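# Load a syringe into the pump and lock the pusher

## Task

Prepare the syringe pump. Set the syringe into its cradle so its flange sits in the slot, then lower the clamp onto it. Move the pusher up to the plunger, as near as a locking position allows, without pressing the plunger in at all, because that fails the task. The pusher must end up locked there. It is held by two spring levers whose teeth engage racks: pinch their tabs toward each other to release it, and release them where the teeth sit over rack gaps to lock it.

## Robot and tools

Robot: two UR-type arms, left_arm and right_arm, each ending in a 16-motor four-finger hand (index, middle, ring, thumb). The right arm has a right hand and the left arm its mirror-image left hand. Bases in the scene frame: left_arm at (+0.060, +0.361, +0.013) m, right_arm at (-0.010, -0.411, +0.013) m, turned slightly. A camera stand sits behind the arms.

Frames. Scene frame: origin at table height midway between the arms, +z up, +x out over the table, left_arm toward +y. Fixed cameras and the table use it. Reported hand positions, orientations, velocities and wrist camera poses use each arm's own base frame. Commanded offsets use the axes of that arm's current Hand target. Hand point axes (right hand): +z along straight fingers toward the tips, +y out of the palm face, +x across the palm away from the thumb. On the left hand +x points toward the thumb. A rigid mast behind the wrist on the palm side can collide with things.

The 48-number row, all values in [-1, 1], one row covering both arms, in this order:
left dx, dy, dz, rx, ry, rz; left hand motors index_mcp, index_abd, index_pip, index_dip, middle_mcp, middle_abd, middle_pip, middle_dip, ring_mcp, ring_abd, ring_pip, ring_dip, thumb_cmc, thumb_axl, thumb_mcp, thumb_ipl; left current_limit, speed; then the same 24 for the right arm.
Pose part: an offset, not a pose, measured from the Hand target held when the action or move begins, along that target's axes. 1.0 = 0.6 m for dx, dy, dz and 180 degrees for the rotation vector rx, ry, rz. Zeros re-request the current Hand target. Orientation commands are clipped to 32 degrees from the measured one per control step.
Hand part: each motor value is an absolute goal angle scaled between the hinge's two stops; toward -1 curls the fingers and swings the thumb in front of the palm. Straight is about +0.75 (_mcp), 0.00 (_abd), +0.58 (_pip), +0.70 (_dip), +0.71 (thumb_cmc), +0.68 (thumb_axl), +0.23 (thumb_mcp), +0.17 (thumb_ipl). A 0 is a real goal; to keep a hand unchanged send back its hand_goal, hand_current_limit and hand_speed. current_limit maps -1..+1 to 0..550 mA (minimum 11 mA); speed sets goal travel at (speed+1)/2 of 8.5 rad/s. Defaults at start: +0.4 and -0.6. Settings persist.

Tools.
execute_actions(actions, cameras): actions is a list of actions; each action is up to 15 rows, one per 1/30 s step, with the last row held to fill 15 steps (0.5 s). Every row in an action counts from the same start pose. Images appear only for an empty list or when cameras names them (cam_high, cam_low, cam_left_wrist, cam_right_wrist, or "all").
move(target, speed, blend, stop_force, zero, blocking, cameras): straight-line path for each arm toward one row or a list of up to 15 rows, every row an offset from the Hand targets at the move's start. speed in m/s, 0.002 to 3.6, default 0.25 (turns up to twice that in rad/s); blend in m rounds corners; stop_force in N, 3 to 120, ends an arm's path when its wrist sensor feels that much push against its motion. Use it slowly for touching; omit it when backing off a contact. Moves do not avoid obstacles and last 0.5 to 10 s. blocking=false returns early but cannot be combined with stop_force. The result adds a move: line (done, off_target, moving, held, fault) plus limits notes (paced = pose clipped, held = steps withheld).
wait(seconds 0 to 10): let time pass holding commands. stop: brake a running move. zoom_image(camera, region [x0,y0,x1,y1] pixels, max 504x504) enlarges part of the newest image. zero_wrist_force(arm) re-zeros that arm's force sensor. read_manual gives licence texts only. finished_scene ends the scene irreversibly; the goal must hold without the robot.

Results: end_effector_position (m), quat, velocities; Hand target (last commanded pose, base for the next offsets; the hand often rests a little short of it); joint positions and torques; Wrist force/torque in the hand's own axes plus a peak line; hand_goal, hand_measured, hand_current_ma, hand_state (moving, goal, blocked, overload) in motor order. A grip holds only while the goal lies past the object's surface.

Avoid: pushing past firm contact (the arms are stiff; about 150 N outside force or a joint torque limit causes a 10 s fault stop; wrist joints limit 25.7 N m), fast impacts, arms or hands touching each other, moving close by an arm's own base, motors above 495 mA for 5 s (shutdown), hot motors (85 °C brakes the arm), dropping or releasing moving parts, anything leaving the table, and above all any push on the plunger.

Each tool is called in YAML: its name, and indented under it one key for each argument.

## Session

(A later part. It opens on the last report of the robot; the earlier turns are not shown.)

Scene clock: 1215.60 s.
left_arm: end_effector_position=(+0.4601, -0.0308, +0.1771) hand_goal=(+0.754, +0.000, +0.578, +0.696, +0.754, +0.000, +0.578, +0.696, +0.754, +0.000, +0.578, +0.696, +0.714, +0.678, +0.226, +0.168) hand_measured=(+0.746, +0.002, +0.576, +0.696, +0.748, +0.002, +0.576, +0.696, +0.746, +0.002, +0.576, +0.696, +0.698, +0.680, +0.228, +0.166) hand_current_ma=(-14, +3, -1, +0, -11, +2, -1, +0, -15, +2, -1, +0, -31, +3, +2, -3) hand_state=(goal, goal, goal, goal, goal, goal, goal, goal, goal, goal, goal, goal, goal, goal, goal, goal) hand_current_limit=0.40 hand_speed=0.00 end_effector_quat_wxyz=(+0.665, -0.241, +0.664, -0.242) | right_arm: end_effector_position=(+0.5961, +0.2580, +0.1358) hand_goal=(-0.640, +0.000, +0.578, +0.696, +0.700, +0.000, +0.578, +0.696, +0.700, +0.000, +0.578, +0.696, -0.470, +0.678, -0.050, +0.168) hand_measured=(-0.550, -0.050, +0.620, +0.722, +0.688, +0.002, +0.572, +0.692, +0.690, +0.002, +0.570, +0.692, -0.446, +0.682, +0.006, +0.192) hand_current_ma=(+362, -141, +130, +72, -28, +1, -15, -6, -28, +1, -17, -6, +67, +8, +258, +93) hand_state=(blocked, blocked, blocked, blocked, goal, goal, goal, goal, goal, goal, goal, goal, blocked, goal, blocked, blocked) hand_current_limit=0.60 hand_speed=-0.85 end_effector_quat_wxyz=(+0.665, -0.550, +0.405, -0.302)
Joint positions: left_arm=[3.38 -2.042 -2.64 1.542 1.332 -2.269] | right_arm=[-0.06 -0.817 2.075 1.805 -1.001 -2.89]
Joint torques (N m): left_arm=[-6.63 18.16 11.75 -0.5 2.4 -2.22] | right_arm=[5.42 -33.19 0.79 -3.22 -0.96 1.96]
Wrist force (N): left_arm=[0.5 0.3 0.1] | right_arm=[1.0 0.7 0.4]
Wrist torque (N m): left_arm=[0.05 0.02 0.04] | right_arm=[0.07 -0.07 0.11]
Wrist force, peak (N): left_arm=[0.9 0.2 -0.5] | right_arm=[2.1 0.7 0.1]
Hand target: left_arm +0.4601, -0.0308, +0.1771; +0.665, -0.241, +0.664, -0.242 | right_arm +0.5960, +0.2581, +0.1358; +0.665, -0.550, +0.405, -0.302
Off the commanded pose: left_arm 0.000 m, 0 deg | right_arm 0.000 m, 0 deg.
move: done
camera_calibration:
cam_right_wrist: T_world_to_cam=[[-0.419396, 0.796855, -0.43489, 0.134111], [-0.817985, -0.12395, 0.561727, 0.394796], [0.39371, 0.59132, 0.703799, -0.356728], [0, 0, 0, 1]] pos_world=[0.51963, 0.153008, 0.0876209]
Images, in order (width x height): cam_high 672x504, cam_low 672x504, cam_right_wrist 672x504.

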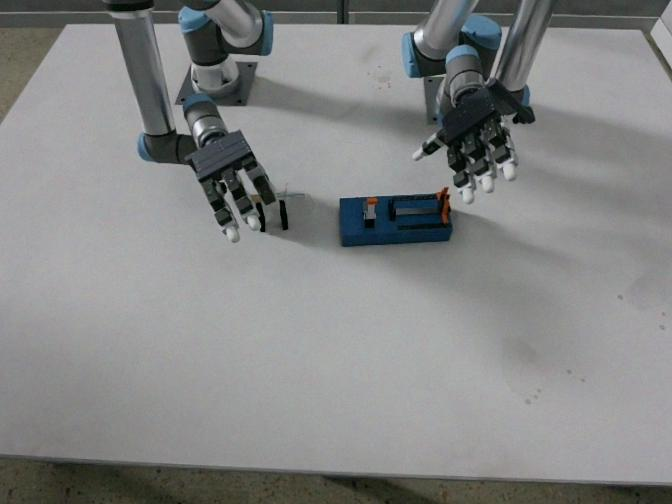

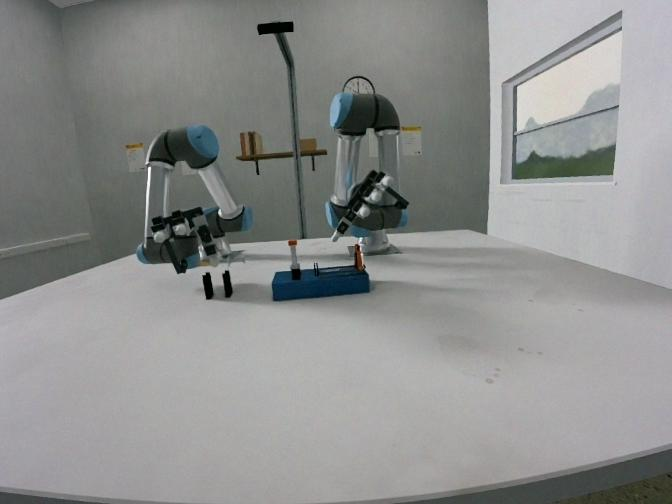

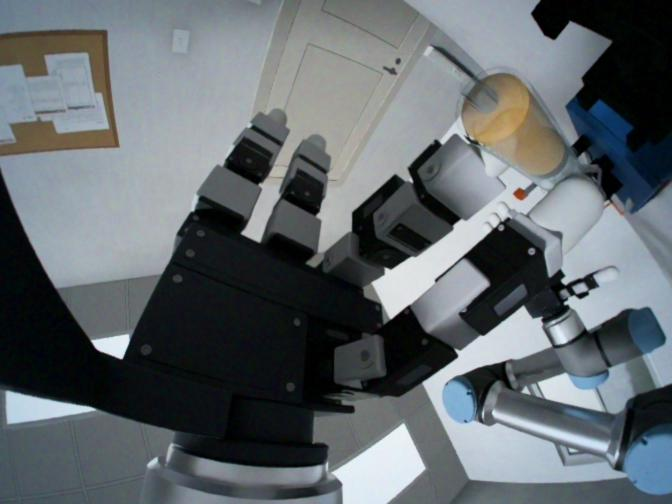

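move:
  target:
    - [0, 0, 0, 0, 0, 0, 0.754, 0, 0.577, 0.696, 0.754, 0, 0.577, 0.696, 0.754, 0, 0.577, 0.696, 0.714, 0.678, 0.226, 0.168, 0.4, 0.0, -0.0145, -0.0252, -0.031, 0.1039, -0.0126, -0.0389, -0.64, 0.0, 0.577, 0.696, 0.7, 0, 0.577, 0.696, 0.7, 0, 0.577, 0.696, -0.47, 0.678, -0.05, 0.168, 0.6, -0.85]
  speed: 0.12
  cameras: ["cam_high", "cam_low", "cam_right_wrist"]

zoom_image:
  camera: "cam_low"
  region: [190, 220, 260, 285]

zoom_image:
  camera: "cam_high"
  region: [240, 165, 320, 225]

zoom_image:
  camera: "cam_right_wrist"
  region: [430, 0, 672, 240]

Scene clock: 1238.63 s.
left_arm: end_effector_position=(+0.4601, -0.0308, +0.1771) hand_goal=(+0.754, +0.000, +0.578, +0.696, +0.754, +0.000, +0.578, +0.696, +0.754, +0.000, +0.578, +0.696, +0.714, +0.678, +0.226, +0.168) hand_measured=(+0.746, +0.002, +0.576, +0.696, +0.748, +0.002, +0.576, +0.696, +0.746, +0.002, +0.576, +0.696, +0.698, +0.680, +0.228, +0.166) hand_current_ma=(-14, +3, -1, +0, -11, +2, -1, +0, -15, +2, -1, +0, -31, +3, +2, -3) hand_state=(goal, goal, goal, goal, goal, goal, goal, goal, goal, goal, goal, goal, goal, goal, goal, goal) hand_current_limit=0.40 hand_speed=0.00 end_effector_quat_wxyz=(+0.665, -0.241, +0.664, -0.242) | right_arm: end_effector_position=(+0.5763, +0.2531, +0.1512) hand_goal=(-0.640, +0.000, +0.578, +0.696, +0.700, +0.000, +0.578, +0.696, +0.700, +0.000, +0.578, +0.696, -0.470, +0.678, -0.050, +0.168) hand_measured=(-0.550, -0.050, +0.620, +0.722, +0.688, +0.002, +0.572, +0.692, +0.690, +0.002, +0.570, +0.692, -0.446, +0.682, +0.006, +0.192) hand_current_ma=(+362, -140, +130, +72, -28, +1, -14, -6, -28, +1, -16, -6, +68, +8, +258, +93) hand_state=(blocked, blocked, blocked, blocked, goal, goal, goal, goal, goal, goal, goal, goal, blocked, goal, blocked, blocked) hand_current_limit=0.60 hand_speed=-0.85 end_effector_quat_wxyz=(+0.734, -0.464, +0.303, -0.392)
Joint positions: left_arm=[3.38 -2.042 -2.64 1.542 1.332 -2.269] | right_arm=[-0.063 -0.688 2.04 1.331 -1.054 -2.815]
Joint torques (N m): left_arm=[-5.64 19.75 12.27 -0.01 2.26 -2.18] | right_arm=[5.82 -30.17 15.91 -0.69 1.02 -1.93]
Wrist force (N): left_arm=[0.7 0.1 -0.1] | right_arm=[0.8 0.7 0.2]
Wrist torque (N m): left_arm=[0.03 -0.03 0.07] | right_arm=[0.03 0.00 0.04]
Wrist force, peak (N): left_arm=[0.7 0.6 -0.4] | right_arm=[1.2 0.9 0.8]
Hand target: left_arm +0.4601, -0.0308, +0.1771; +0.665, -0.241, +0.664, -0.242 | right_arm +0.5762, +0.2531, +0.1511; +0.734, -0.464, +0.303, -0.392
Off the commanded pose: left_arm 0.000 m, 0 deg | right_arm 0.000 m, 0 deg.
move: done
camera_calibration:
cam_right_wrist: T_world_to_cam=[[-0.226085, 0.835218, -0.501294, 0.0252328], [-0.962778, -0.113334, 0.245387, 0.497989], [0.148138, 0.538113, 0.829753, -0.220917], [0, 0, 0, 1]] pos_world=[0.517884, 0.154242, 0.0737551]
Images, in order (width x height): cam_high 672x504, cam_low 672x504, cam_right_wrist 672x504.

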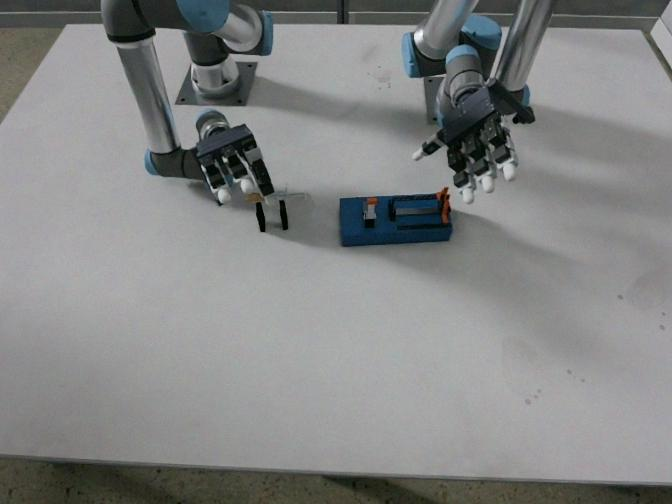

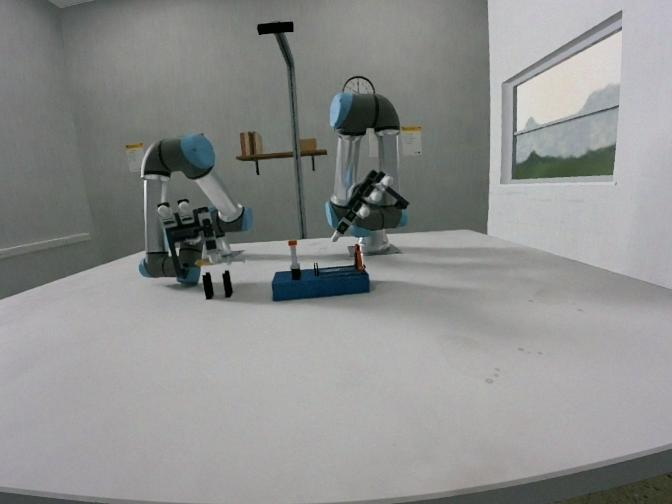

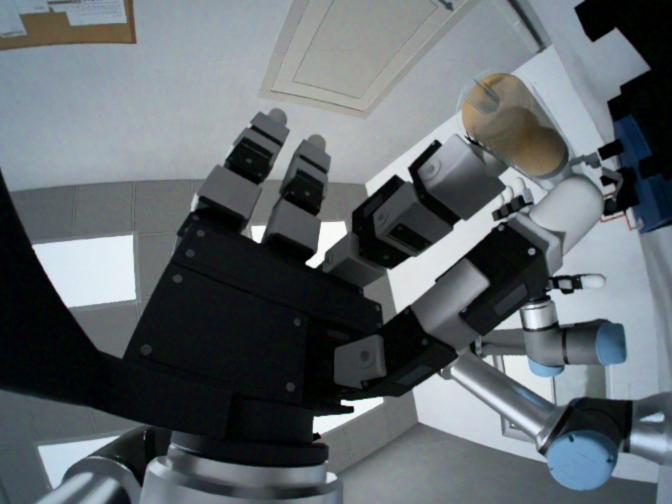

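Scaled by 7.200 from the camera's 672x504 image, which has a finer 960x720 frame.

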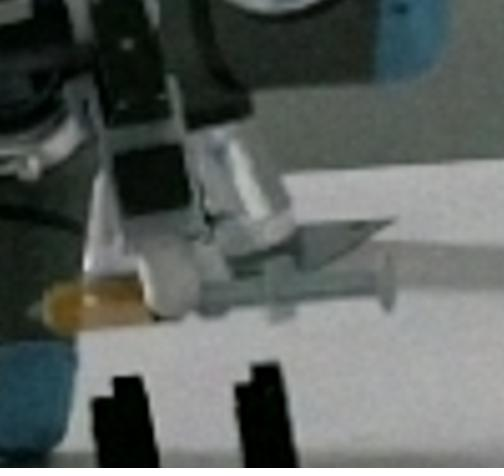

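Scaled by 6.300 from the camera's 672x504 image, which has a finer 960x720 frame.

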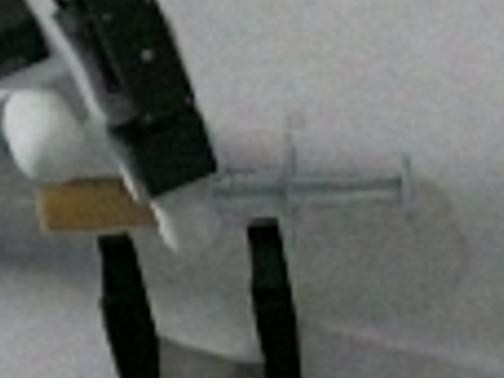

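Scaled by 2.083 from the camera's 672x504 image, which has a finer 960x720 frame.

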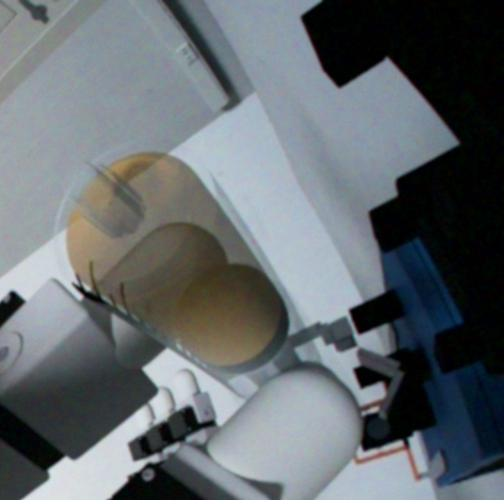

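move:
  target:
    - [0, 0, 0, 0, 0, 0, 0.754, 0, 0.577, 0.696, 0.754, 0, 0.577, 0.696, 0.754, 0, 0.577, 0.696, 0.714, 0.678, 0.226, 0.168, 0.4, 0.0, -0.0134, -0.1516, 0.0637, 0, 0, 0, -0.64, 0.0, 0.577, 0.696, 0.7, 0, 0.577, 0.696, 0.7, 0, 0.577, 0.696, -0.47, 0.678, -0.05, 0.168, 0.6, -0.85]
    - [0, 0, 0, 0, 0, 0, 0.754, 0, 0.577, 0.696, 0.754, 0, 0.577, 0.696, 0.754, 0, 0.577, 0.696, 0.714, 0.678, 0.226, 0.168, 0.4, 0.0, -0.3736, -0.0453, 0.2413, 0, 0, 0, -0.64, 0.0, 0.577, 0.696, 0.7, 0, 0.577, 0.696, 0.7, 0, 0.577, 0.696, -0.47, 0.678, -0.05, 0.168, 0.6, -0.85]
    - [0, 0, 0, 0, 0, 0, 0.754, 0, 0.577, 0.696, 0.754, 0, 0.577, 0.696, 0.754, 0, 0.577, 0.696, 0.714, 0.678, 0.226, 0.168, 0.4, 0.0, -0.366, 0.0389, 0.206, 0, 0, 0, -0.64, 0.0, 0.577, 0.696, 0.7, 0, 0.577, 0.696, 0.7, 0, 0.577, 0.696, -0.47, 0.678, -0.05, 0.168, 0.6, -0.85]
  speed: [0.15, 0.15, 0.08]
  blend: [0.03, 0.01, 0]
  cameras: ["all"]

zoom_image:
  camera: "cam_low"
  region: [270, 200, 370, 300]

zoom_image:
  camera: "cam_high"
  region: [340, 140, 440, 240]

zoom_image:
  camera: "cam_right_wrist"
  region: [430, 0, 672, 240]

zoom_image:
  camera: "cam_left_wrist"
  region: [150, 250, 300, 380]

Scene clock: 1270.97 s.
left_arm: end_effector_position=(+0.4601, -0.0308, +0.1771) hand_goal=(+0.754, +0.000, +0.578, +0.696, +0.754, +0.000, +0.578, +0.696, +0.754, +0.000, +0.578, +0.696, +0.714, +0.678, +0.226, +0.168) hand_measured=(+0.746, +0.002, +0.576, +0.696, +0.748, +0.002, +0.576, +0.696, +0.746, +0.002, +0.576, +0.696, +0.698, +0.680, +0.228, +0.166) hand_current_ma=(-14, +3, -1, +0, -11, +2, -1, +0, -15, +2, -1, +0, -31, +3, +2, -3) hand_state=(goal, goal, goal, goal, goal, goal, goal, goal, goal, goal, goal, goal, goal, goal, goal, goal) hand_current_limit=0.40 hand_speed=0.00 end_effector_quat_wxyz=(+0.665, -0.241, +0.664, -0.242) | right_arm: end_effector_position=(+0.5715, +0.5024, +0.1951) hand_goal=(-0.640, +0.000, +0.578, +0.696, +0.700, +0.000, +0.578, +0.696, +0.700, +0.000, +0.578, +0.696, -0.470, +0.678, -0.050, +0.168) hand_measured=(-0.550, -0.048, +0.620, +0.722, +0.688, +0.002, +0.572, +0.692, +0.688, +0.002, +0.570, +0.692, -0.446, +0.682, +0.006, +0.192) hand_current_ma=(+362, -135, +130, +72, -28, +1, -14, -6, -28, +1, -16, -6, +72, +8, +258, +93) hand_state=(blocked, blocked, blocked, blocked, goal, goal, goal, goal, goal, goal, goal, goal, blocked, goal, blocked, blocked) hand_current_limit=0.60 hand_speed=-0.85 end_effector_quat_wxyz=(+0.734, -0.464, +0.303, -0.392)
Joint positions: left_arm=[3.38 -2.042 -2.64 1.542 1.332 -2.269] | right_arm=[0.506 -0.668 1.691 1.723 -1.575 -3.056]
Joint torques (N m): left_arm=[-6.67 18.05 11.91 0.22 2.12 -2.02] | right_arm=[-2.75 -63.46 -2.6 1 0.66 2.66]
Wrist force (N): left_arm=[0.2 0.1 0.1] | right_arm=[0.7 0.6 0.6]
Wrist torque (N m): left_arm=[0.02 0.03 0.03] | right_arm=[0.01 -0.01 0.03]
Wrist force, peak (N): left_arm=[0.9 0.1 -0.4] | right_arm=[1.0 2.4 -0.5]
Hand target: left_arm +0.4601, -0.0308, +0.1771; +0.665, -0.241, +0.664, -0.242 | right_arm +0.5715, +0.5023, +0.1950; +0.734, -0.464, +0.303, -0.392
Off the commanded pose: left_arm 0.000 m, 0 deg | right_arm 0.000 m, 0 deg.
move: done
camera_calibration:
cam_left_wrist: T_world_to_cam=[[-0.0196574, 0.0667719, 0.997575, -0.200776], [-0.752816, -0.657584, 0.0291805, 0.2664], [0.657938, -0.750416, 0.0631933, -0.220572], [0, 0, 0, 1]] pos_world=[0.341726, 0.0230659, 0.206454]
cam_right_wrist: T_world_to_cam=[[-0.226055, 0.83528, -0.501206, -0.162033], [-0.9628, -0.113393, 0.24527, 0.510888], [0.148036, 0.538006, 0.82984, -0.390644], [0, 0, 0, 1]] pos_world=[0.513084, 0.403443, 0.117655]

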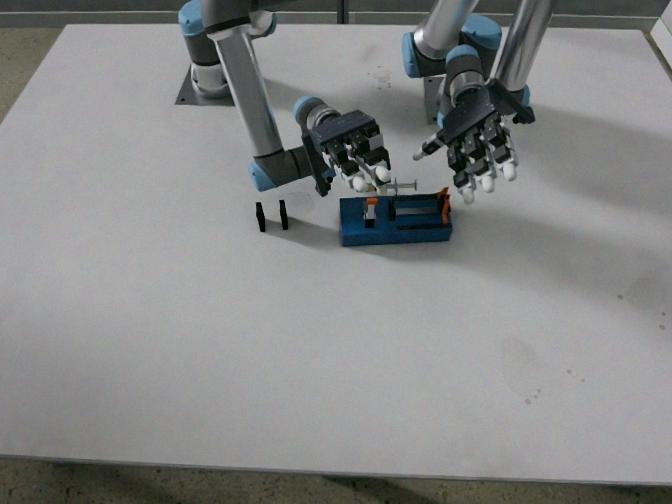

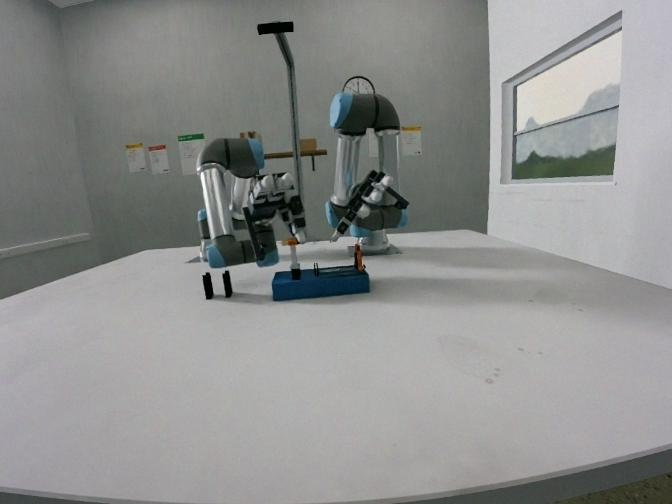

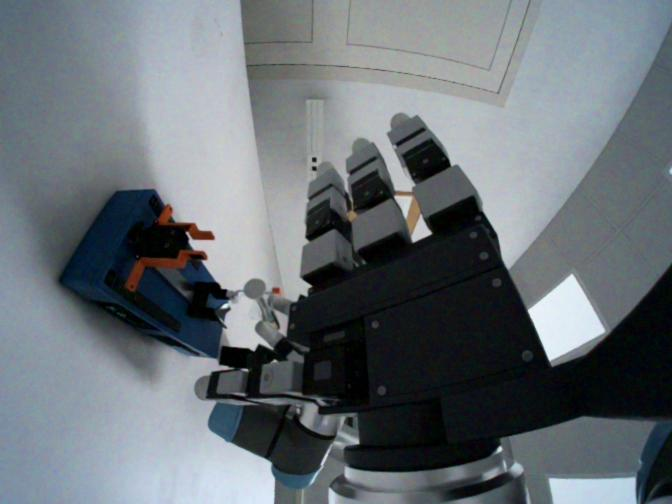

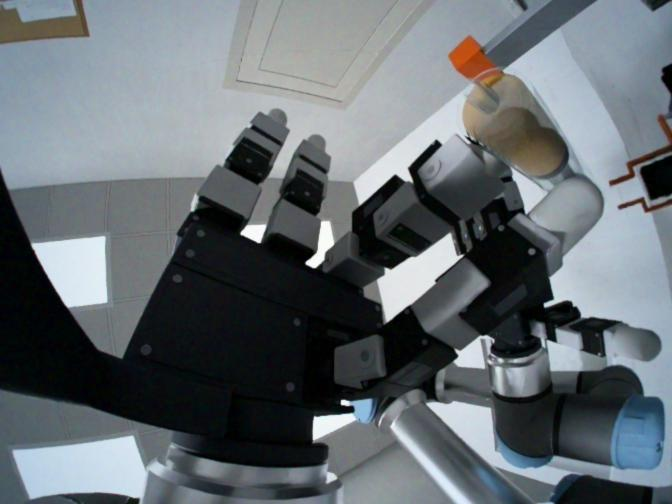

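Scaled by 5.040 from the camera's 672x504 image, which has a finer 960x720 frame.

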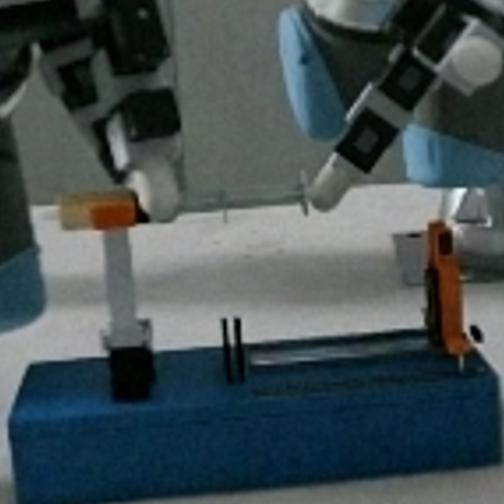

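Scaled by 5.040 from the camera's 672x504 image, which has a finer 960x720 frame.

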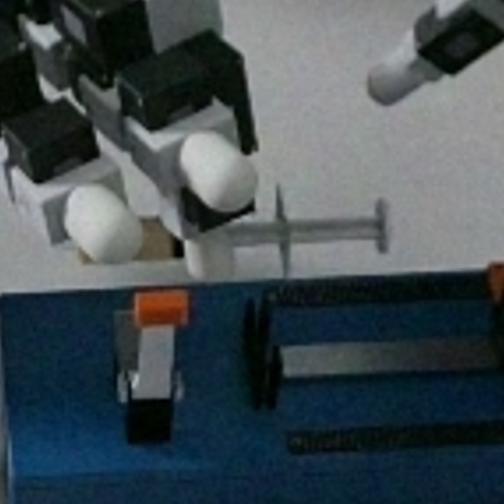

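Scaled by 2.083 from the camera's 672x504 image, which has a finer 960x720 frame.

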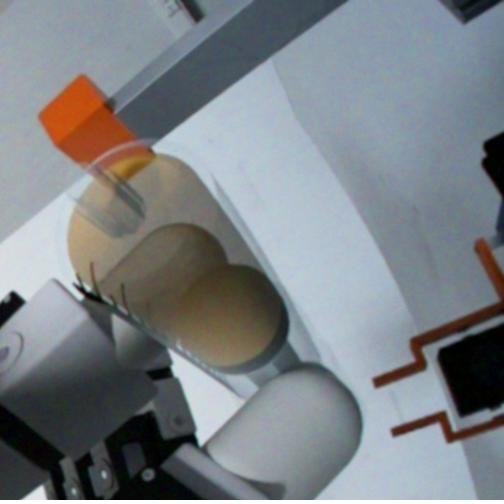

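Scaled by 3.360 from the camera's 672x504 image, which has a finer 960x720 frame.

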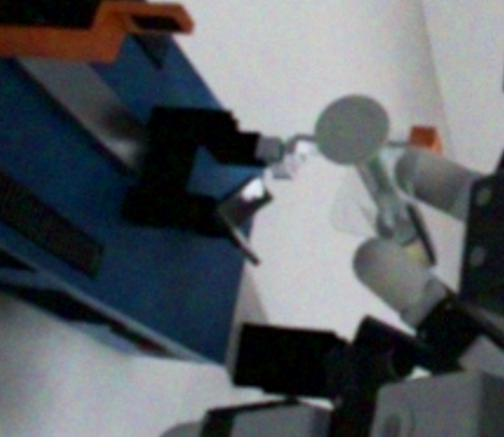

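move:
  target:
    - [0, 0, 0, 0, 0, 0, 0.754, 0, 0.577, 0.696, 0.754, 0, 0.577, 0.696, 0.754, 0, 0.577, 0.696, 0.714, 0.678, 0.226, 0.168, 0.4, 0.0, 0.005, 0.0722, -0.0367, 0, 0, 0, -0.64, 0.0, 0.577, 0.696, 0.7, 0, 0.577, 0.696, 0.7, 0, 0.577, 0.696, -0.47, 0.678, -0.05, 0.168, 0.6, -0.85]
  speed: 0.06
  stop_force: 6
  cameras: ["all"]

zoom_image:
  camera: "cam_low"
  region: [280, 220, 350, 290]

zoom_image:
  camera: "cam_high"
  region: [350, 160, 430, 240]

zoom_image:
  camera: "cam_right_wrist"
  region: [430, 0, 672, 240]

zoom_image:
  camera: "cam_left_wrist"
  region: [170, 260, 290, 360]

Scene clock: 1300.33 s.
left_arm: end_effector_position=(+0.4601, -0.0308, +0.1771) hand_goal=(+0.754, +0.000, +0.578, +0.696, +0.754, +0.000, +0.578, +0.696, +0.754, +0.000, +0.578, +0.696, +0.714, +0.678, +0.226, +0.168) hand_measured=(+0.746, +0.002, +0.576, +0.696, +0.748, +0.002, +0.576, +0.696, +0.746, +0.002, +0.576, +0.696, +0.698, +0.680, +0.228, +0.166) hand_current_ma=(-14, +3, -1, +0, -11, +2, -1, +0, -15, +2, -1, +0, -31, +3, +2, -3) hand_state=(goal, goal, goal, goal, goal, goal, goal, goal, goal, goal, goal, goal, goal, goal, goal, goal) hand_current_limit=0.40 hand_speed=0.00 end_effector_quat_wxyz=(+0.665, -0.241, +0.664, -0.242) | right_arm: end_effector_position=(+0.5687, +0.5016, +0.1545) hand_goal=(-0.640, +0.000, +0.578, +0.696, +0.700, +0.000, +0.578, +0.696, +0.700, +0.000, +0.578, +0.696, -0.470, +0.678, -0.050, +0.168) hand_measured=(-0.550, -0.048, +0.620, +0.722, +0.688, +0.002, +0.572, +0.692, +0.688, +0.002, +0.572, +0.692, -0.444, +0.682, +0.006, +0.192) hand_current_ma=(+362, -134, +131, +72, -29, +1, -11, -6, -28, +1, -13, -6, +72, +8, +258, +94) hand_state=(blocked, blocked, blocked, blocked, goal, goal, goal, goal, goal, goal, goal, goal, blocked, goal, blocked, blocked) hand_current_limit=0.60 hand_speed=-0.85 end_effector_quat_wxyz=(+0.734, -0.464, +0.303, -0.392)
Joint positions: left_arm=[3.38 -2.042 -2.64 1.542 1.332 -2.269] | right_arm=[0.508 -0.588 1.677 1.657 -1.577 -3.056]
Joint torques (N m): left_arm=[-6.31 19.75 11.99 0.33 2.05 -2.03] | right_arm=[-0.52 -49.48 -11.03 -0.99 -0.1 0.16]
Wrist force (N): left_arm=[0.5 0.1 0.0] | right_arm=[1.1 0.6 0.0]
Wrist torque (N m): left_arm=[0.01 0.00 0.05] | right_arm=[0.04 -0.04 0.11]
Wrist force, peak (N): left_arm=[0.9 0.3 -0.3] | right_arm=[1.3 1.7 -0.2]
Hand target: left_arm +0.4601, -0.0308, +0.1771; +0.665, -0.241, +0.664, -0.242 | right_arm +0.5687, +0.5016, +0.1545; +0.734, -0.464, +0.303, -0.392 (not the last commanded pose)
Off the commanded pose: left_arm 0.000 m, 0 deg | right_arm 0.008 m, 0 deg.
FORCE FAULT: contact force on the right arm reached its limit, and that arm stopped. The contact can be on any part of that arm, not only on its tool. That arm's remaining commands of this call were not run. That arm is still stopped at the end of this call. That arm stays stopped for about 10 more seconds. Until then a move that you send moves the other arm only, and its call returns only when the move has ended. Once the stop has ended, the next robot result says so. If the stop ends while you think or write, that arm runs what you send next, counted from a new Hand target: where the arm stands when the stop ends. While its stop runs, that arm, its gripper or tool too, takes no new command. Until it ends, the stop uses up actions while you think or wait. An arm that is not stopped still takes commands.
move: fault (right_arm)
camera_calibration:
cam_left_wrist: T_world_to_cam=[[-0.0196574, 0.0667719, 0.997575, -0.200776], [-0.752816, -0.657584, 0.0291805, 0.2664], [0.657938, -0.750416, 0.0631933, -0.220572], [0, 0, 0, 1]] pos_world=[0.341726, 0.0230659, 0.206454]
cam_right_wrist: T_world_to_cam=[[-0.226329, 0.835086, -0.501405, -0.182085], [-0.962674, -0.113328, 0.245794, 0.517807], [0.148435, 0.53832, 0.829565, -0.356484], [0, 0, 0, 1]] pos_world=[0.510183, 0.402642, 0.0771547]

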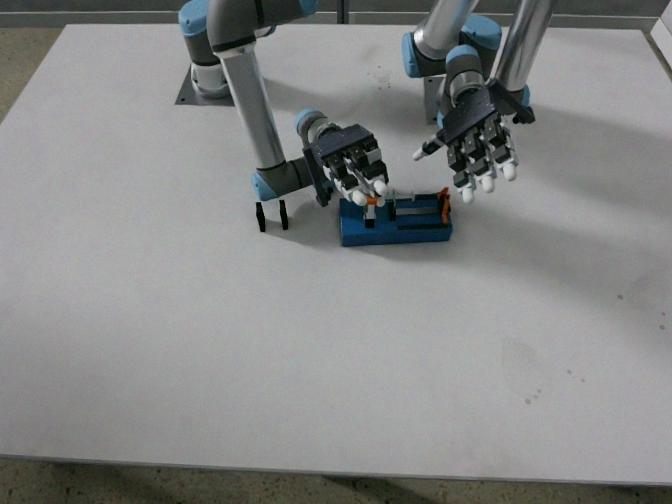

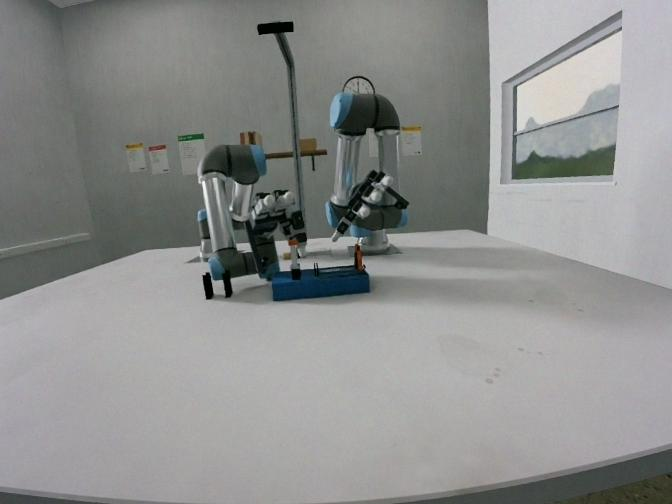

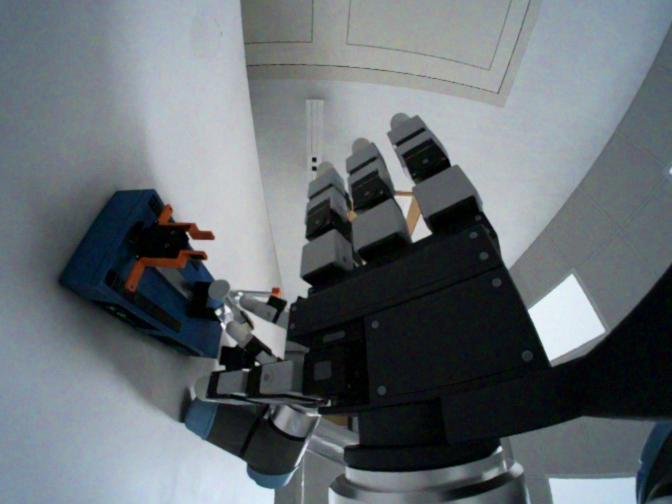

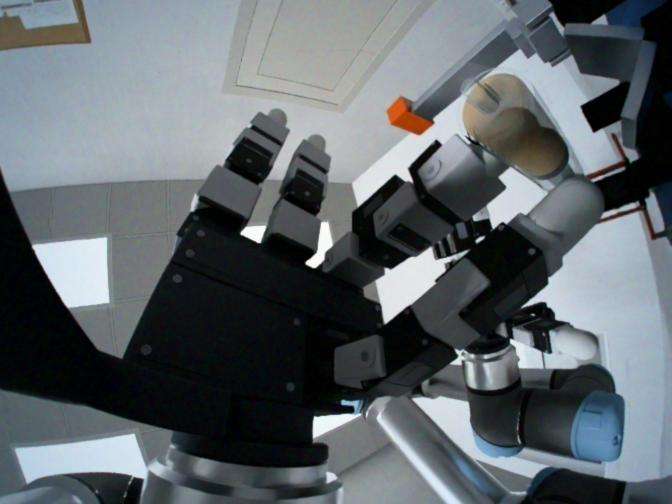

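Scaled by 7.200 from the camera's 672x504 image, which has a finer 960x720 frame.

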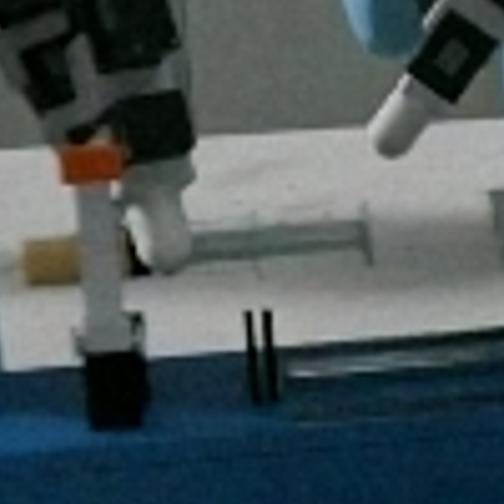

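Scaled by 6.300 from the camera's 672x504 image, which has a finer 960x720 frame.

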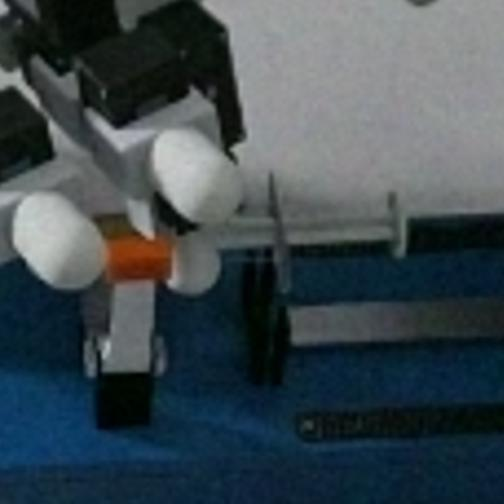

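Scaled by 2.083 from the camera's 672x504 image, which has a finer 960x720 frame.

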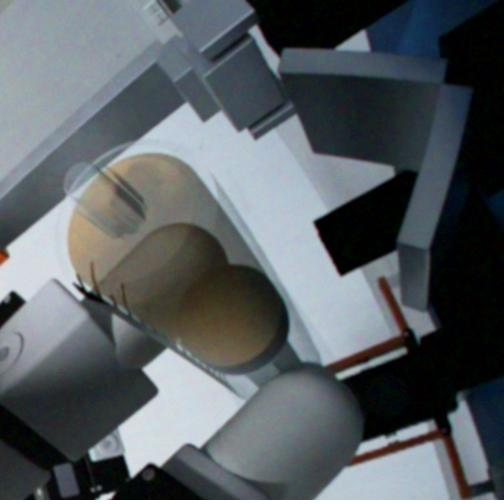

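Scaled by 4.200 from the camera's 672x504 image, which has a finer 960x720 frame.

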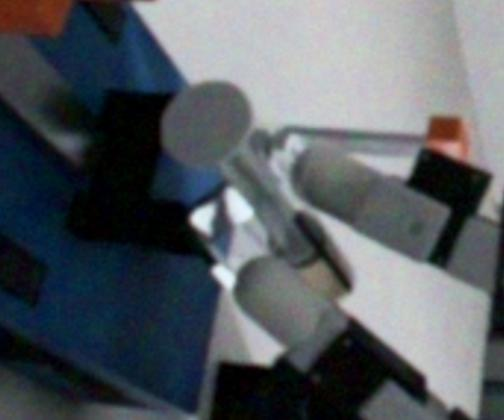

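wait:
  seconds: 3

Scene clock: 1317.93 s.
left_arm: end_effector_position=(+0.4601, -0.0308, +0.1771) hand_goal=(+0.754, +0.000, +0.578, +0.696, +0.754, +0.000, +0.578, +0.696, +0.754, +0.000, +0.578, +0.696, +0.714, +0.678, +0.226, +0.168) hand_measured=(+0.746, +0.002, +0.576, +0.696, +0.748, +0.002, +0.576, +0.696, +0.746, +0.002, +0.576, +0.696, +0.698, +0.680, +0.228, +0.166) hand_current_ma=(-14, +3, -1, +0, -11, +2, -1, +0, -15, +2, -1, +0, -31, +3, +2, -3) hand_state=(goal, goal, goal, goal, goal, goal, goal, goal, goal, goal, goal, goal, goal, goal, goal, goal) hand_current_limit=0.40 hand_speed=0.00 end_effector_quat_wxyz=(+0.665, -0.241, +0.664, -0.242) | right_arm: end_effector_position=(+0.5687, +0.5016, +0.1545) hand_goal=(-0.640, +0.000, +0.578, +0.696, +0.700, +0.000, +0.578, +0.696, +0.700, +0.000, +0.578, +0.696, -0.470, +0.678, -0.050, +0.168) hand_measured=(-0.550, -0.048, +0.620, +0.722, +0.688, +0.002, +0.572, +0.692, +0.688, +0.002, +0.572, +0.692, -0.444, +0.682, +0.006, +0.192) hand_current_ma=(+362, -134, +131, +72, -29, +1, -11, -6, -28, +1, -13, -6, +72, +8, +258, +94) hand_state=(blocked, blocked, blocked, blocked, goal, goal, goal, goal, goal, goal, goal, goal, blocked, goal, blocked, blocked) hand_current_limit=0.60 hand_speed=-0.85 end_effector_quat_wxyz=(+0.734, -0.464, +0.303, -0.392)
Joint positions: left_arm=[3.38 -2.042 -2.64 1.542 1.332 -2.269] | right_arm=[0.508 -0.588 1.677 1.657 -1.577 -3.056]
Joint torques (N m): left_arm=[-5.6 18.32 12.15 0.48 2.21 -1.83] | right_arm=[-0.29 -50.76 -11.28 -0.66 -0.16 0.18]
Wrist force (N): left_arm=[0.2 0.0 -0.4] | right_arm=[0.9 0.8 0.2]
Wrist torque (N m): left_arm=[0.05 0.03 0.02] | right_arm=[0.05 -0.01 0.09]
Wrist force, peak (N): left_arm=[0.8 0.4 -0.4] | right_arm=[1.3 0.8 0.3]
Hand target: left_arm +0.4601, -0.0308, +0.1771; +0.665, -0.241, +0.664, -0.242 | right_arm +0.5687, +0.5016, +0.1545; +0.734, -0.464, +0.303, -0.392 (not the last commanded pose)
Off the commanded pose: left_arm 0.000 m, 0 deg | right_arm 0.008 m, 0 deg.
FORCE FAULT, CONTINUED: the right arm's stop, for the force fault that an earlier result reported, is over. The rest of the stop counts as 19 of the actions that you can send in this scene. That arm's target is now where it stood when the stop ended, not its last command. That arm accepts commands again.
wait: 3.00 s; at rest from the start

move:
  target: [0,0,0,0,0,0,0.754,0,0.577,0.696,0.754,0,0.577,0.696,0.754,0,0.577,0.696,0.714,0.678,0.226,0.168,0.4,0.0,-0.0095,-0.1072,0.045,0,0,0,-0.64,0.0,0.577,0.696,0.7,0,0.577,0.696,0.7,0,0.577,0.696,-0.47,0.678,-0.05,0.168,0.6,-0.85]
  speed: 0.08
  cameras: ["all"]

Scene clock: 1339.60 s.
left_arm: end_effector_position=(+0.4601, -0.0308, +0.1771) hand_goal=(+0.754, +0.000, +0.578, +0.696, +0.754, +0.000, +0.578, +0.696, +0.754, +0.000, +0.578, +0.696, +0.714, +0.678, +0.226, +0.168) hand_measured=(+0.746, +0.002, +0.576, +0.696, +0.748, +0.002, +0.576, +0.696, +0.746, +0.002, +0.576, +0.696, +0.698, +0.680, +0.228, +0.166) hand_current_ma=(-14, +3, -1, +0, -11, +2, -1, +0, -15, +2, -1, +0, -31, +3, +2, -3) hand_state=(goal, goal, goal, goal, goal, goal, goal, goal, goal, goal, goal, goal, goal, goal, goal, goal) hand_current_limit=0.40 hand_speed=0.00 end_effector_quat_wxyz=(+0.665, -0.241, +0.664, -0.242) | right_arm: end_effector_position=(+0.5687, +0.5017, +0.2245) hand_goal=(-0.640, +0.000, +0.578, +0.696, +0.700, +0.000, +0.578, +0.696, +0.700, +0.000, +0.578, +0.696, -0.470, +0.678, -0.050, +0.168) hand_measured=(-0.550, -0.048, +0.620, +0.722, +0.688, +0.002, +0.572, +0.692, +0.688, +0.002, +0.572, +0.692, -0.444, +0.682, +0.006, +0.192) hand_current_ma=(+362, -134, +131, +72, -29, +1, -11, -6, -28, +1, -13, -6, +72, +8, +258, +94) hand_state=(blocked, blocked, blocked, blocked, goal, goal, goal, goal, goal, goal, goal, goal, blocked, goal, blocked, blocked) hand_current_limit=0.60 hand_speed=-0.85 end_effector_quat_wxyz=(+0.734, -0.465, +0.303, -0.392)
Joint positions: left_arm=[3.38 -2.042 -2.64 1.542 1.332 -2.269] | right_arm=[0.508 -0.731 1.71 1.768 -1.577 -3.056]
Joint torques (N m): left_arm=[-6.33 18.13 12.42 0.75 2.23 -1.7] | right_arm=[6.7 -37.57 -18.79 -2.5 -1.65 -2.05]
Wrist force (N): left_arm=[0.5 -0.2 -0.2] | right_arm=[1.0 0.6 0.2]
Wrist torque (N m): left_arm=[0.02 -0.01 0.06] | right_arm=[0.04 -0.03 0.10]
Wrist force, peak (N): left_arm=[0.9 -0.2 -0.2] | right_arm=[1.1 1.4 0.0]
Hand target: left_arm +0.4601, -0.0308, +0.1771; +0.665, -0.241, +0.664, -0.242 | right_arm +0.5687, +0.5017, +0.2245; +0.734, -0.464, +0.303, -0.392
Off the commanded pose: left_arm 0.000 m, 0 deg | right_arm 0.000 m, 0 deg.
move: done
camera_calibration:
cam_left_wrist: T_world_to_cam=[[-0.0196574, 0.0667719, 0.997575, -0.200776], [-0.752816, -0.657584, 0.0291805, 0.2664], [0.657938, -0.750416, 0.0631933, -0.220572], [0, 0, 0, 1]] pos_world=[0.341726, 0.0230659, 0.206454]
cam_right_wrist: T_world_to_cam=[[-0.226373, 0.835104, -0.501355, -0.147063], [-0.962634, -0.113269, 0.245979, 0.50054], [0.14863, 0.538304, 0.82954, -0.414697], [0, 0, 0, 1]] pos_world=[0.510183, 0.402742, 0.147155]

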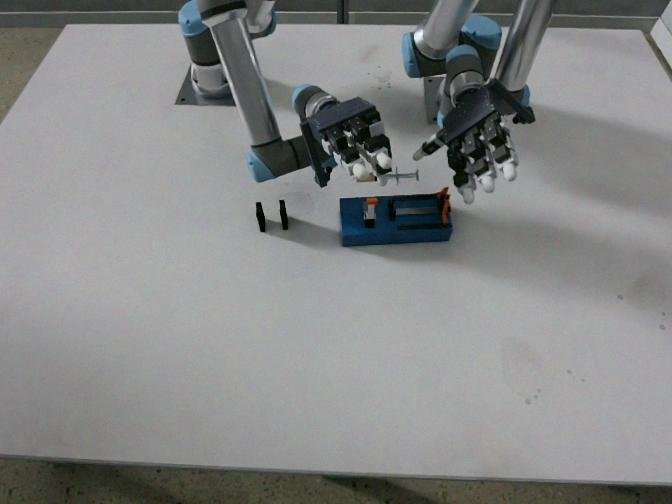

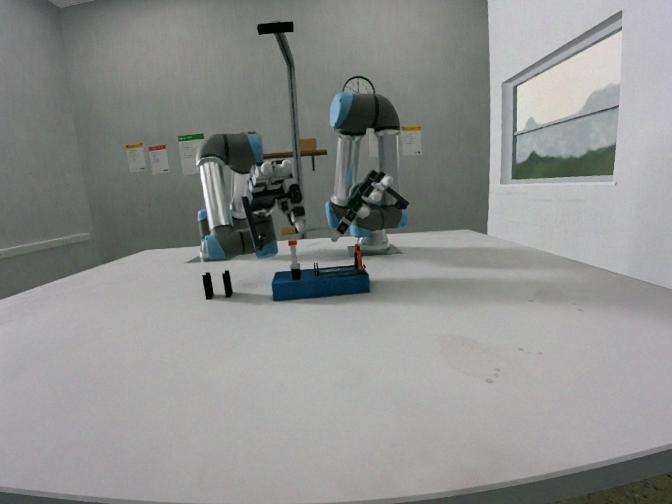

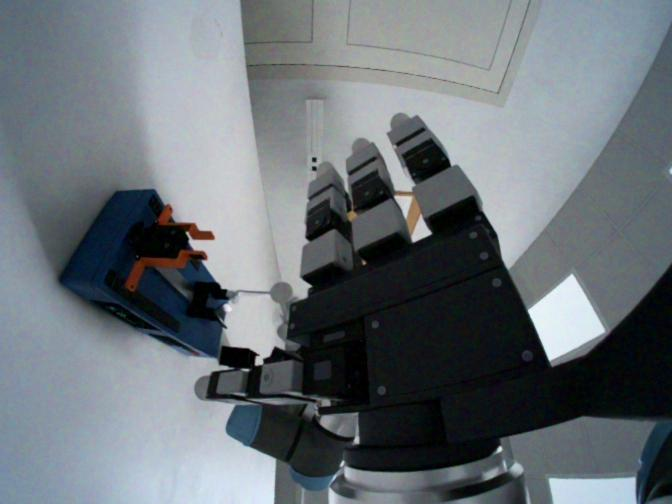

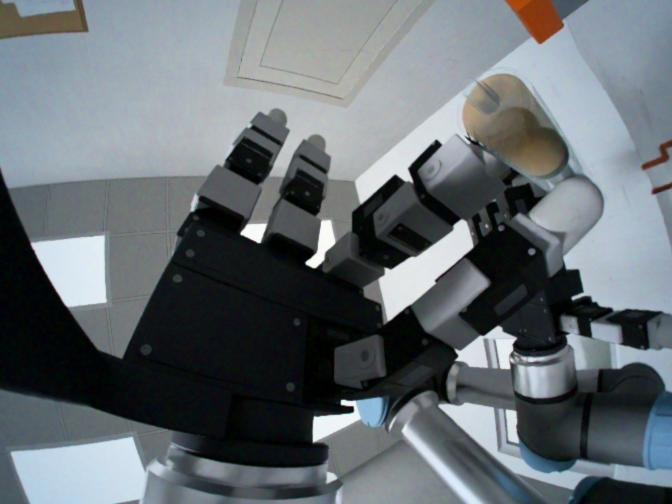

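move:
  target:
    - [0,0,0,0,0,0,0.754,0,0.577,0.696,0.754,0,0.577,0.696,0.754,0,0.577,0.696,0.714,0.678,0.226,0.168,0.4,0.0,0.0245,-0.0547,0.0045,0,0,0,-0.64,0.0,0.577,0.696,0.7,0,0.577,0.696,0.7,0,0.577,0.696,-0.47,0.678,-0.05,0.168,0.6,-0.85]
    - [0,0,0,0,0,0,0.754,0,0.577,0.696,0.754,0,0.577,0.696,0.754,0,0.577,0.696,0.714,0.678,0.226,0.168,0.4,0.0,0.2043,-0.1022,-0.0707,0,0,0,-0.64,0.0,0.577,0.696,0.7,0,0.577,0.696,0.7,0,0.577,0.696,-0.47,0.678,-0.05,0.168,0.6,-0.85]
    - [0,0,0,0,0,0,0.754,0,0.577,0.696,0.754,0,0.577,0.696,0.754,0,0.577,0.696,0.714,0.678,0.226,0.168,0.4,0.0,0.374,-0.0075,-0.1887,-0.0772,-0.0012,0.0385,-0.64,0.0,0.577,0.696,0.7,0,0.577,0.696,0.7,0,0.577,0.696,-0.47,0.678,-0.05,0.168,0.6,-0.85]
  speed: 0.1
  blend: [0.01,0.02,0]
  cameras: ["all"]

Scene clock: 1384.30 s.
left_arm: end_effector_position=(+0.4601, -0.0308, +0.1771) hand_goal=(+0.754, +0.000, +0.578, +0.696, +0.754, +0.000, +0.578, +0.696, +0.754, +0.000, +0.578, +0.696, +0.714, +0.678, +0.226, +0.168) hand_measured=(+0.746, +0.002, +0.576, +0.696, +0.748, +0.002, +0.576, +0.696, +0.746, +0.002, +0.576, +0.696, +0.698, +0.680, +0.228, +0.166) hand_current_ma=(-14, +3, -1, +0, -11, +2, -1, +0, -15, +2, -1, +0, -31, +3, +2, -3) hand_state=(goal, goal, goal, goal, goal, goal, goal, goal, goal, goal, goal, goal, goal, goal, goal, goal) hand_current_limit=0.40 hand_speed=0.00 end_effector_quat_wxyz=(+0.665, -0.241, +0.664, -0.242) | right_arm: end_effector_position=(+0.5898, +0.2579, +0.1669) hand_goal=(-0.640, +0.000, +0.578, +0.696, +0.700, +0.000, +0.578, +0.696, +0.700, +0.000, +0.578, +0.696, -0.470, +0.678, -0.050, +0.168) hand_measured=(-0.550, -0.048, +0.620, +0.722, +0.688, +0.002, +0.572, +0.692, +0.688, +0.002, +0.572, +0.692, -0.444, +0.682, +0.006, +0.192) hand_current_ma=(+362, -134, +131, +72, -29, +1, -11, -6, -28, +1, -13, -6, +72, +8, +258, +94) hand_state=(blocked, blocked, blocked, blocked, goal, goal, goal, goal, goal, goal, goal, goal, blocked, goal, blocked, blocked) hand_current_limit=0.60 hand_speed=-0.85 end_effector_quat_wxyz=(+0.695, -0.531, +0.375, -0.307)
Joint positions: left_arm=[3.38 -2.042 -2.64 1.542 1.332 -2.269] | right_arm=[-0.08 -0.846 2.072 1.726 -0.959 -2.833]
Joint torques (N m): left_arm=[-5.87 18.21 10.84 1.05 1.91 -1.91] | right_arm=[-6.13 -51.73 -21.5 -2.27 0.85 -2.02]
Wrist force (N): left_arm=[0.3 0.1 0.1] | right_arm=[1.0 0.8 0.3]
Wrist torque (N m): left_arm=[0.03 0.02 0.04] | right_arm=[0.09 -0.06 0.03]
Wrist force, peak (N): left_arm=[0.8 0.5 -0.4] | right_arm=[1.9 1.2 0.3]
Hand target: left_arm +0.4601, -0.0308, +0.1771; +0.665, -0.241, +0.664, -0.242 | right_arm +0.5898, +0.2579, +0.1670; +0.695, -0.531, +0.375, -0.307
Off the commanded pose: left_arm 0.000 m, 0 deg | right_arm 0.000 m, 0 deg.
move: done
camera_calibration:
cam_left_wrist: T_world_to_cam=[[-0.0196574, 0.0667719, 0.997575, -0.200776], [-0.752816, -0.657584, 0.0291805, 0.2664], [0.657938, -0.750416, 0.0631933, -0.220572], [0, 0, 0, 1]] pos_world=[0.341726, 0.0230659, 0.206454]
cam_right_wrist: T_world_to_cam=[[-0.407022, 0.800477, -0.439965, 0.137683], [-0.856523, -0.167139, 0.488296, 0.418276], [0.317334, 0.575588, 0.753656, -0.335281], [0, 0, 0, 1]] pos_world=[0.520699, 0.152682, 0.10902]

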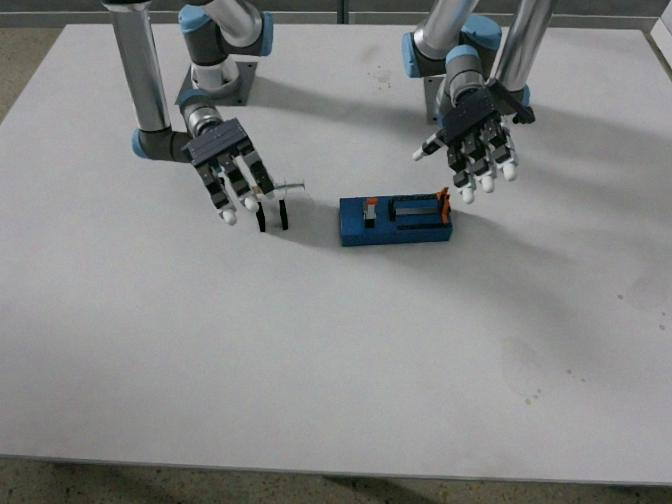

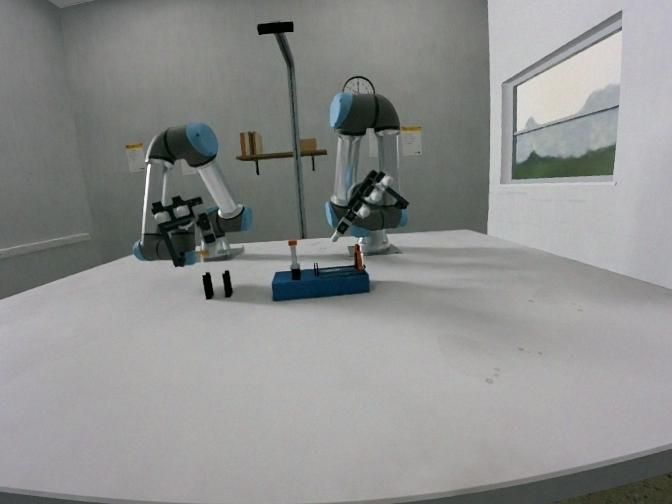

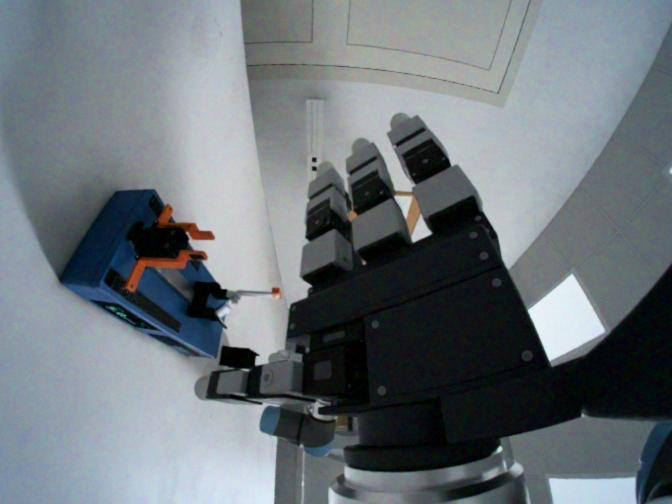

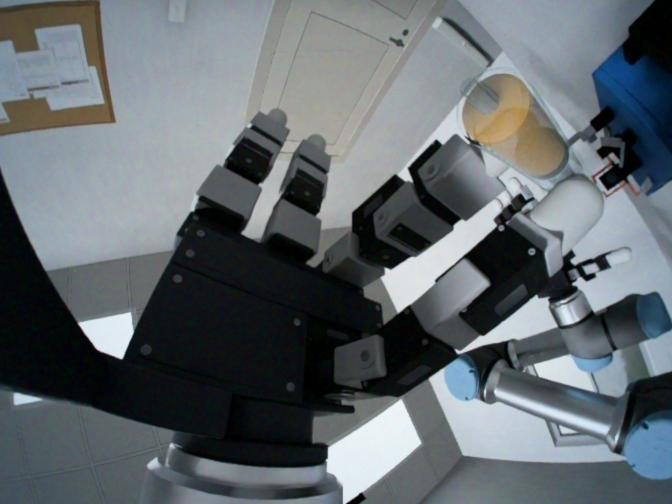

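zoom_image:
  camera: "cam_high"
  region: [180, 110, 348, 236]

zoom_image:
  camera: "cam_low"
  region: [130, 180, 270, 310]

Scaled by 3.000 from the camera's 672x504 image, which has a finer 960x720 frame.

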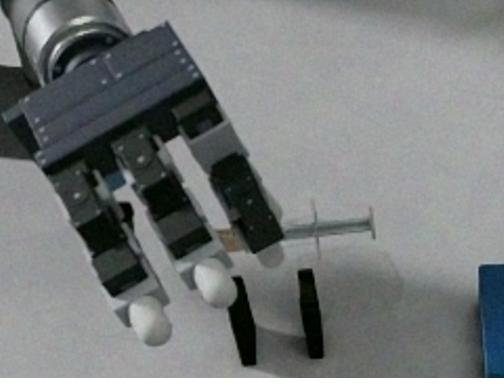

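Scaled by 3.600 from the camera's 672x504 image, which has a finer 960x720 frame.

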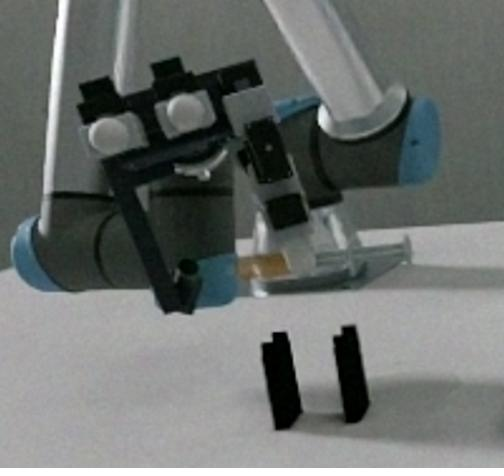

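zoom_image:
  camera: "cam_low"
  region: [190, 230, 260, 300]

zoom_image:
  camera: "cam_high"
  region: [240, 160, 324, 244]

Scaled by 7.200 from the camera's 672x504 image, which has a finer 960x720 frame.

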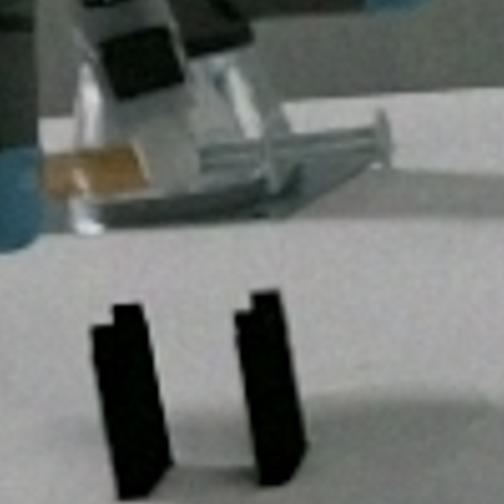

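Scaled by 6.000 from the camera's 672x504 image, which has a finer 960x720 frame.

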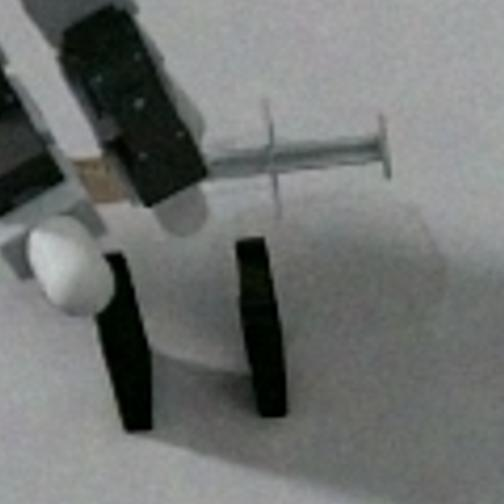

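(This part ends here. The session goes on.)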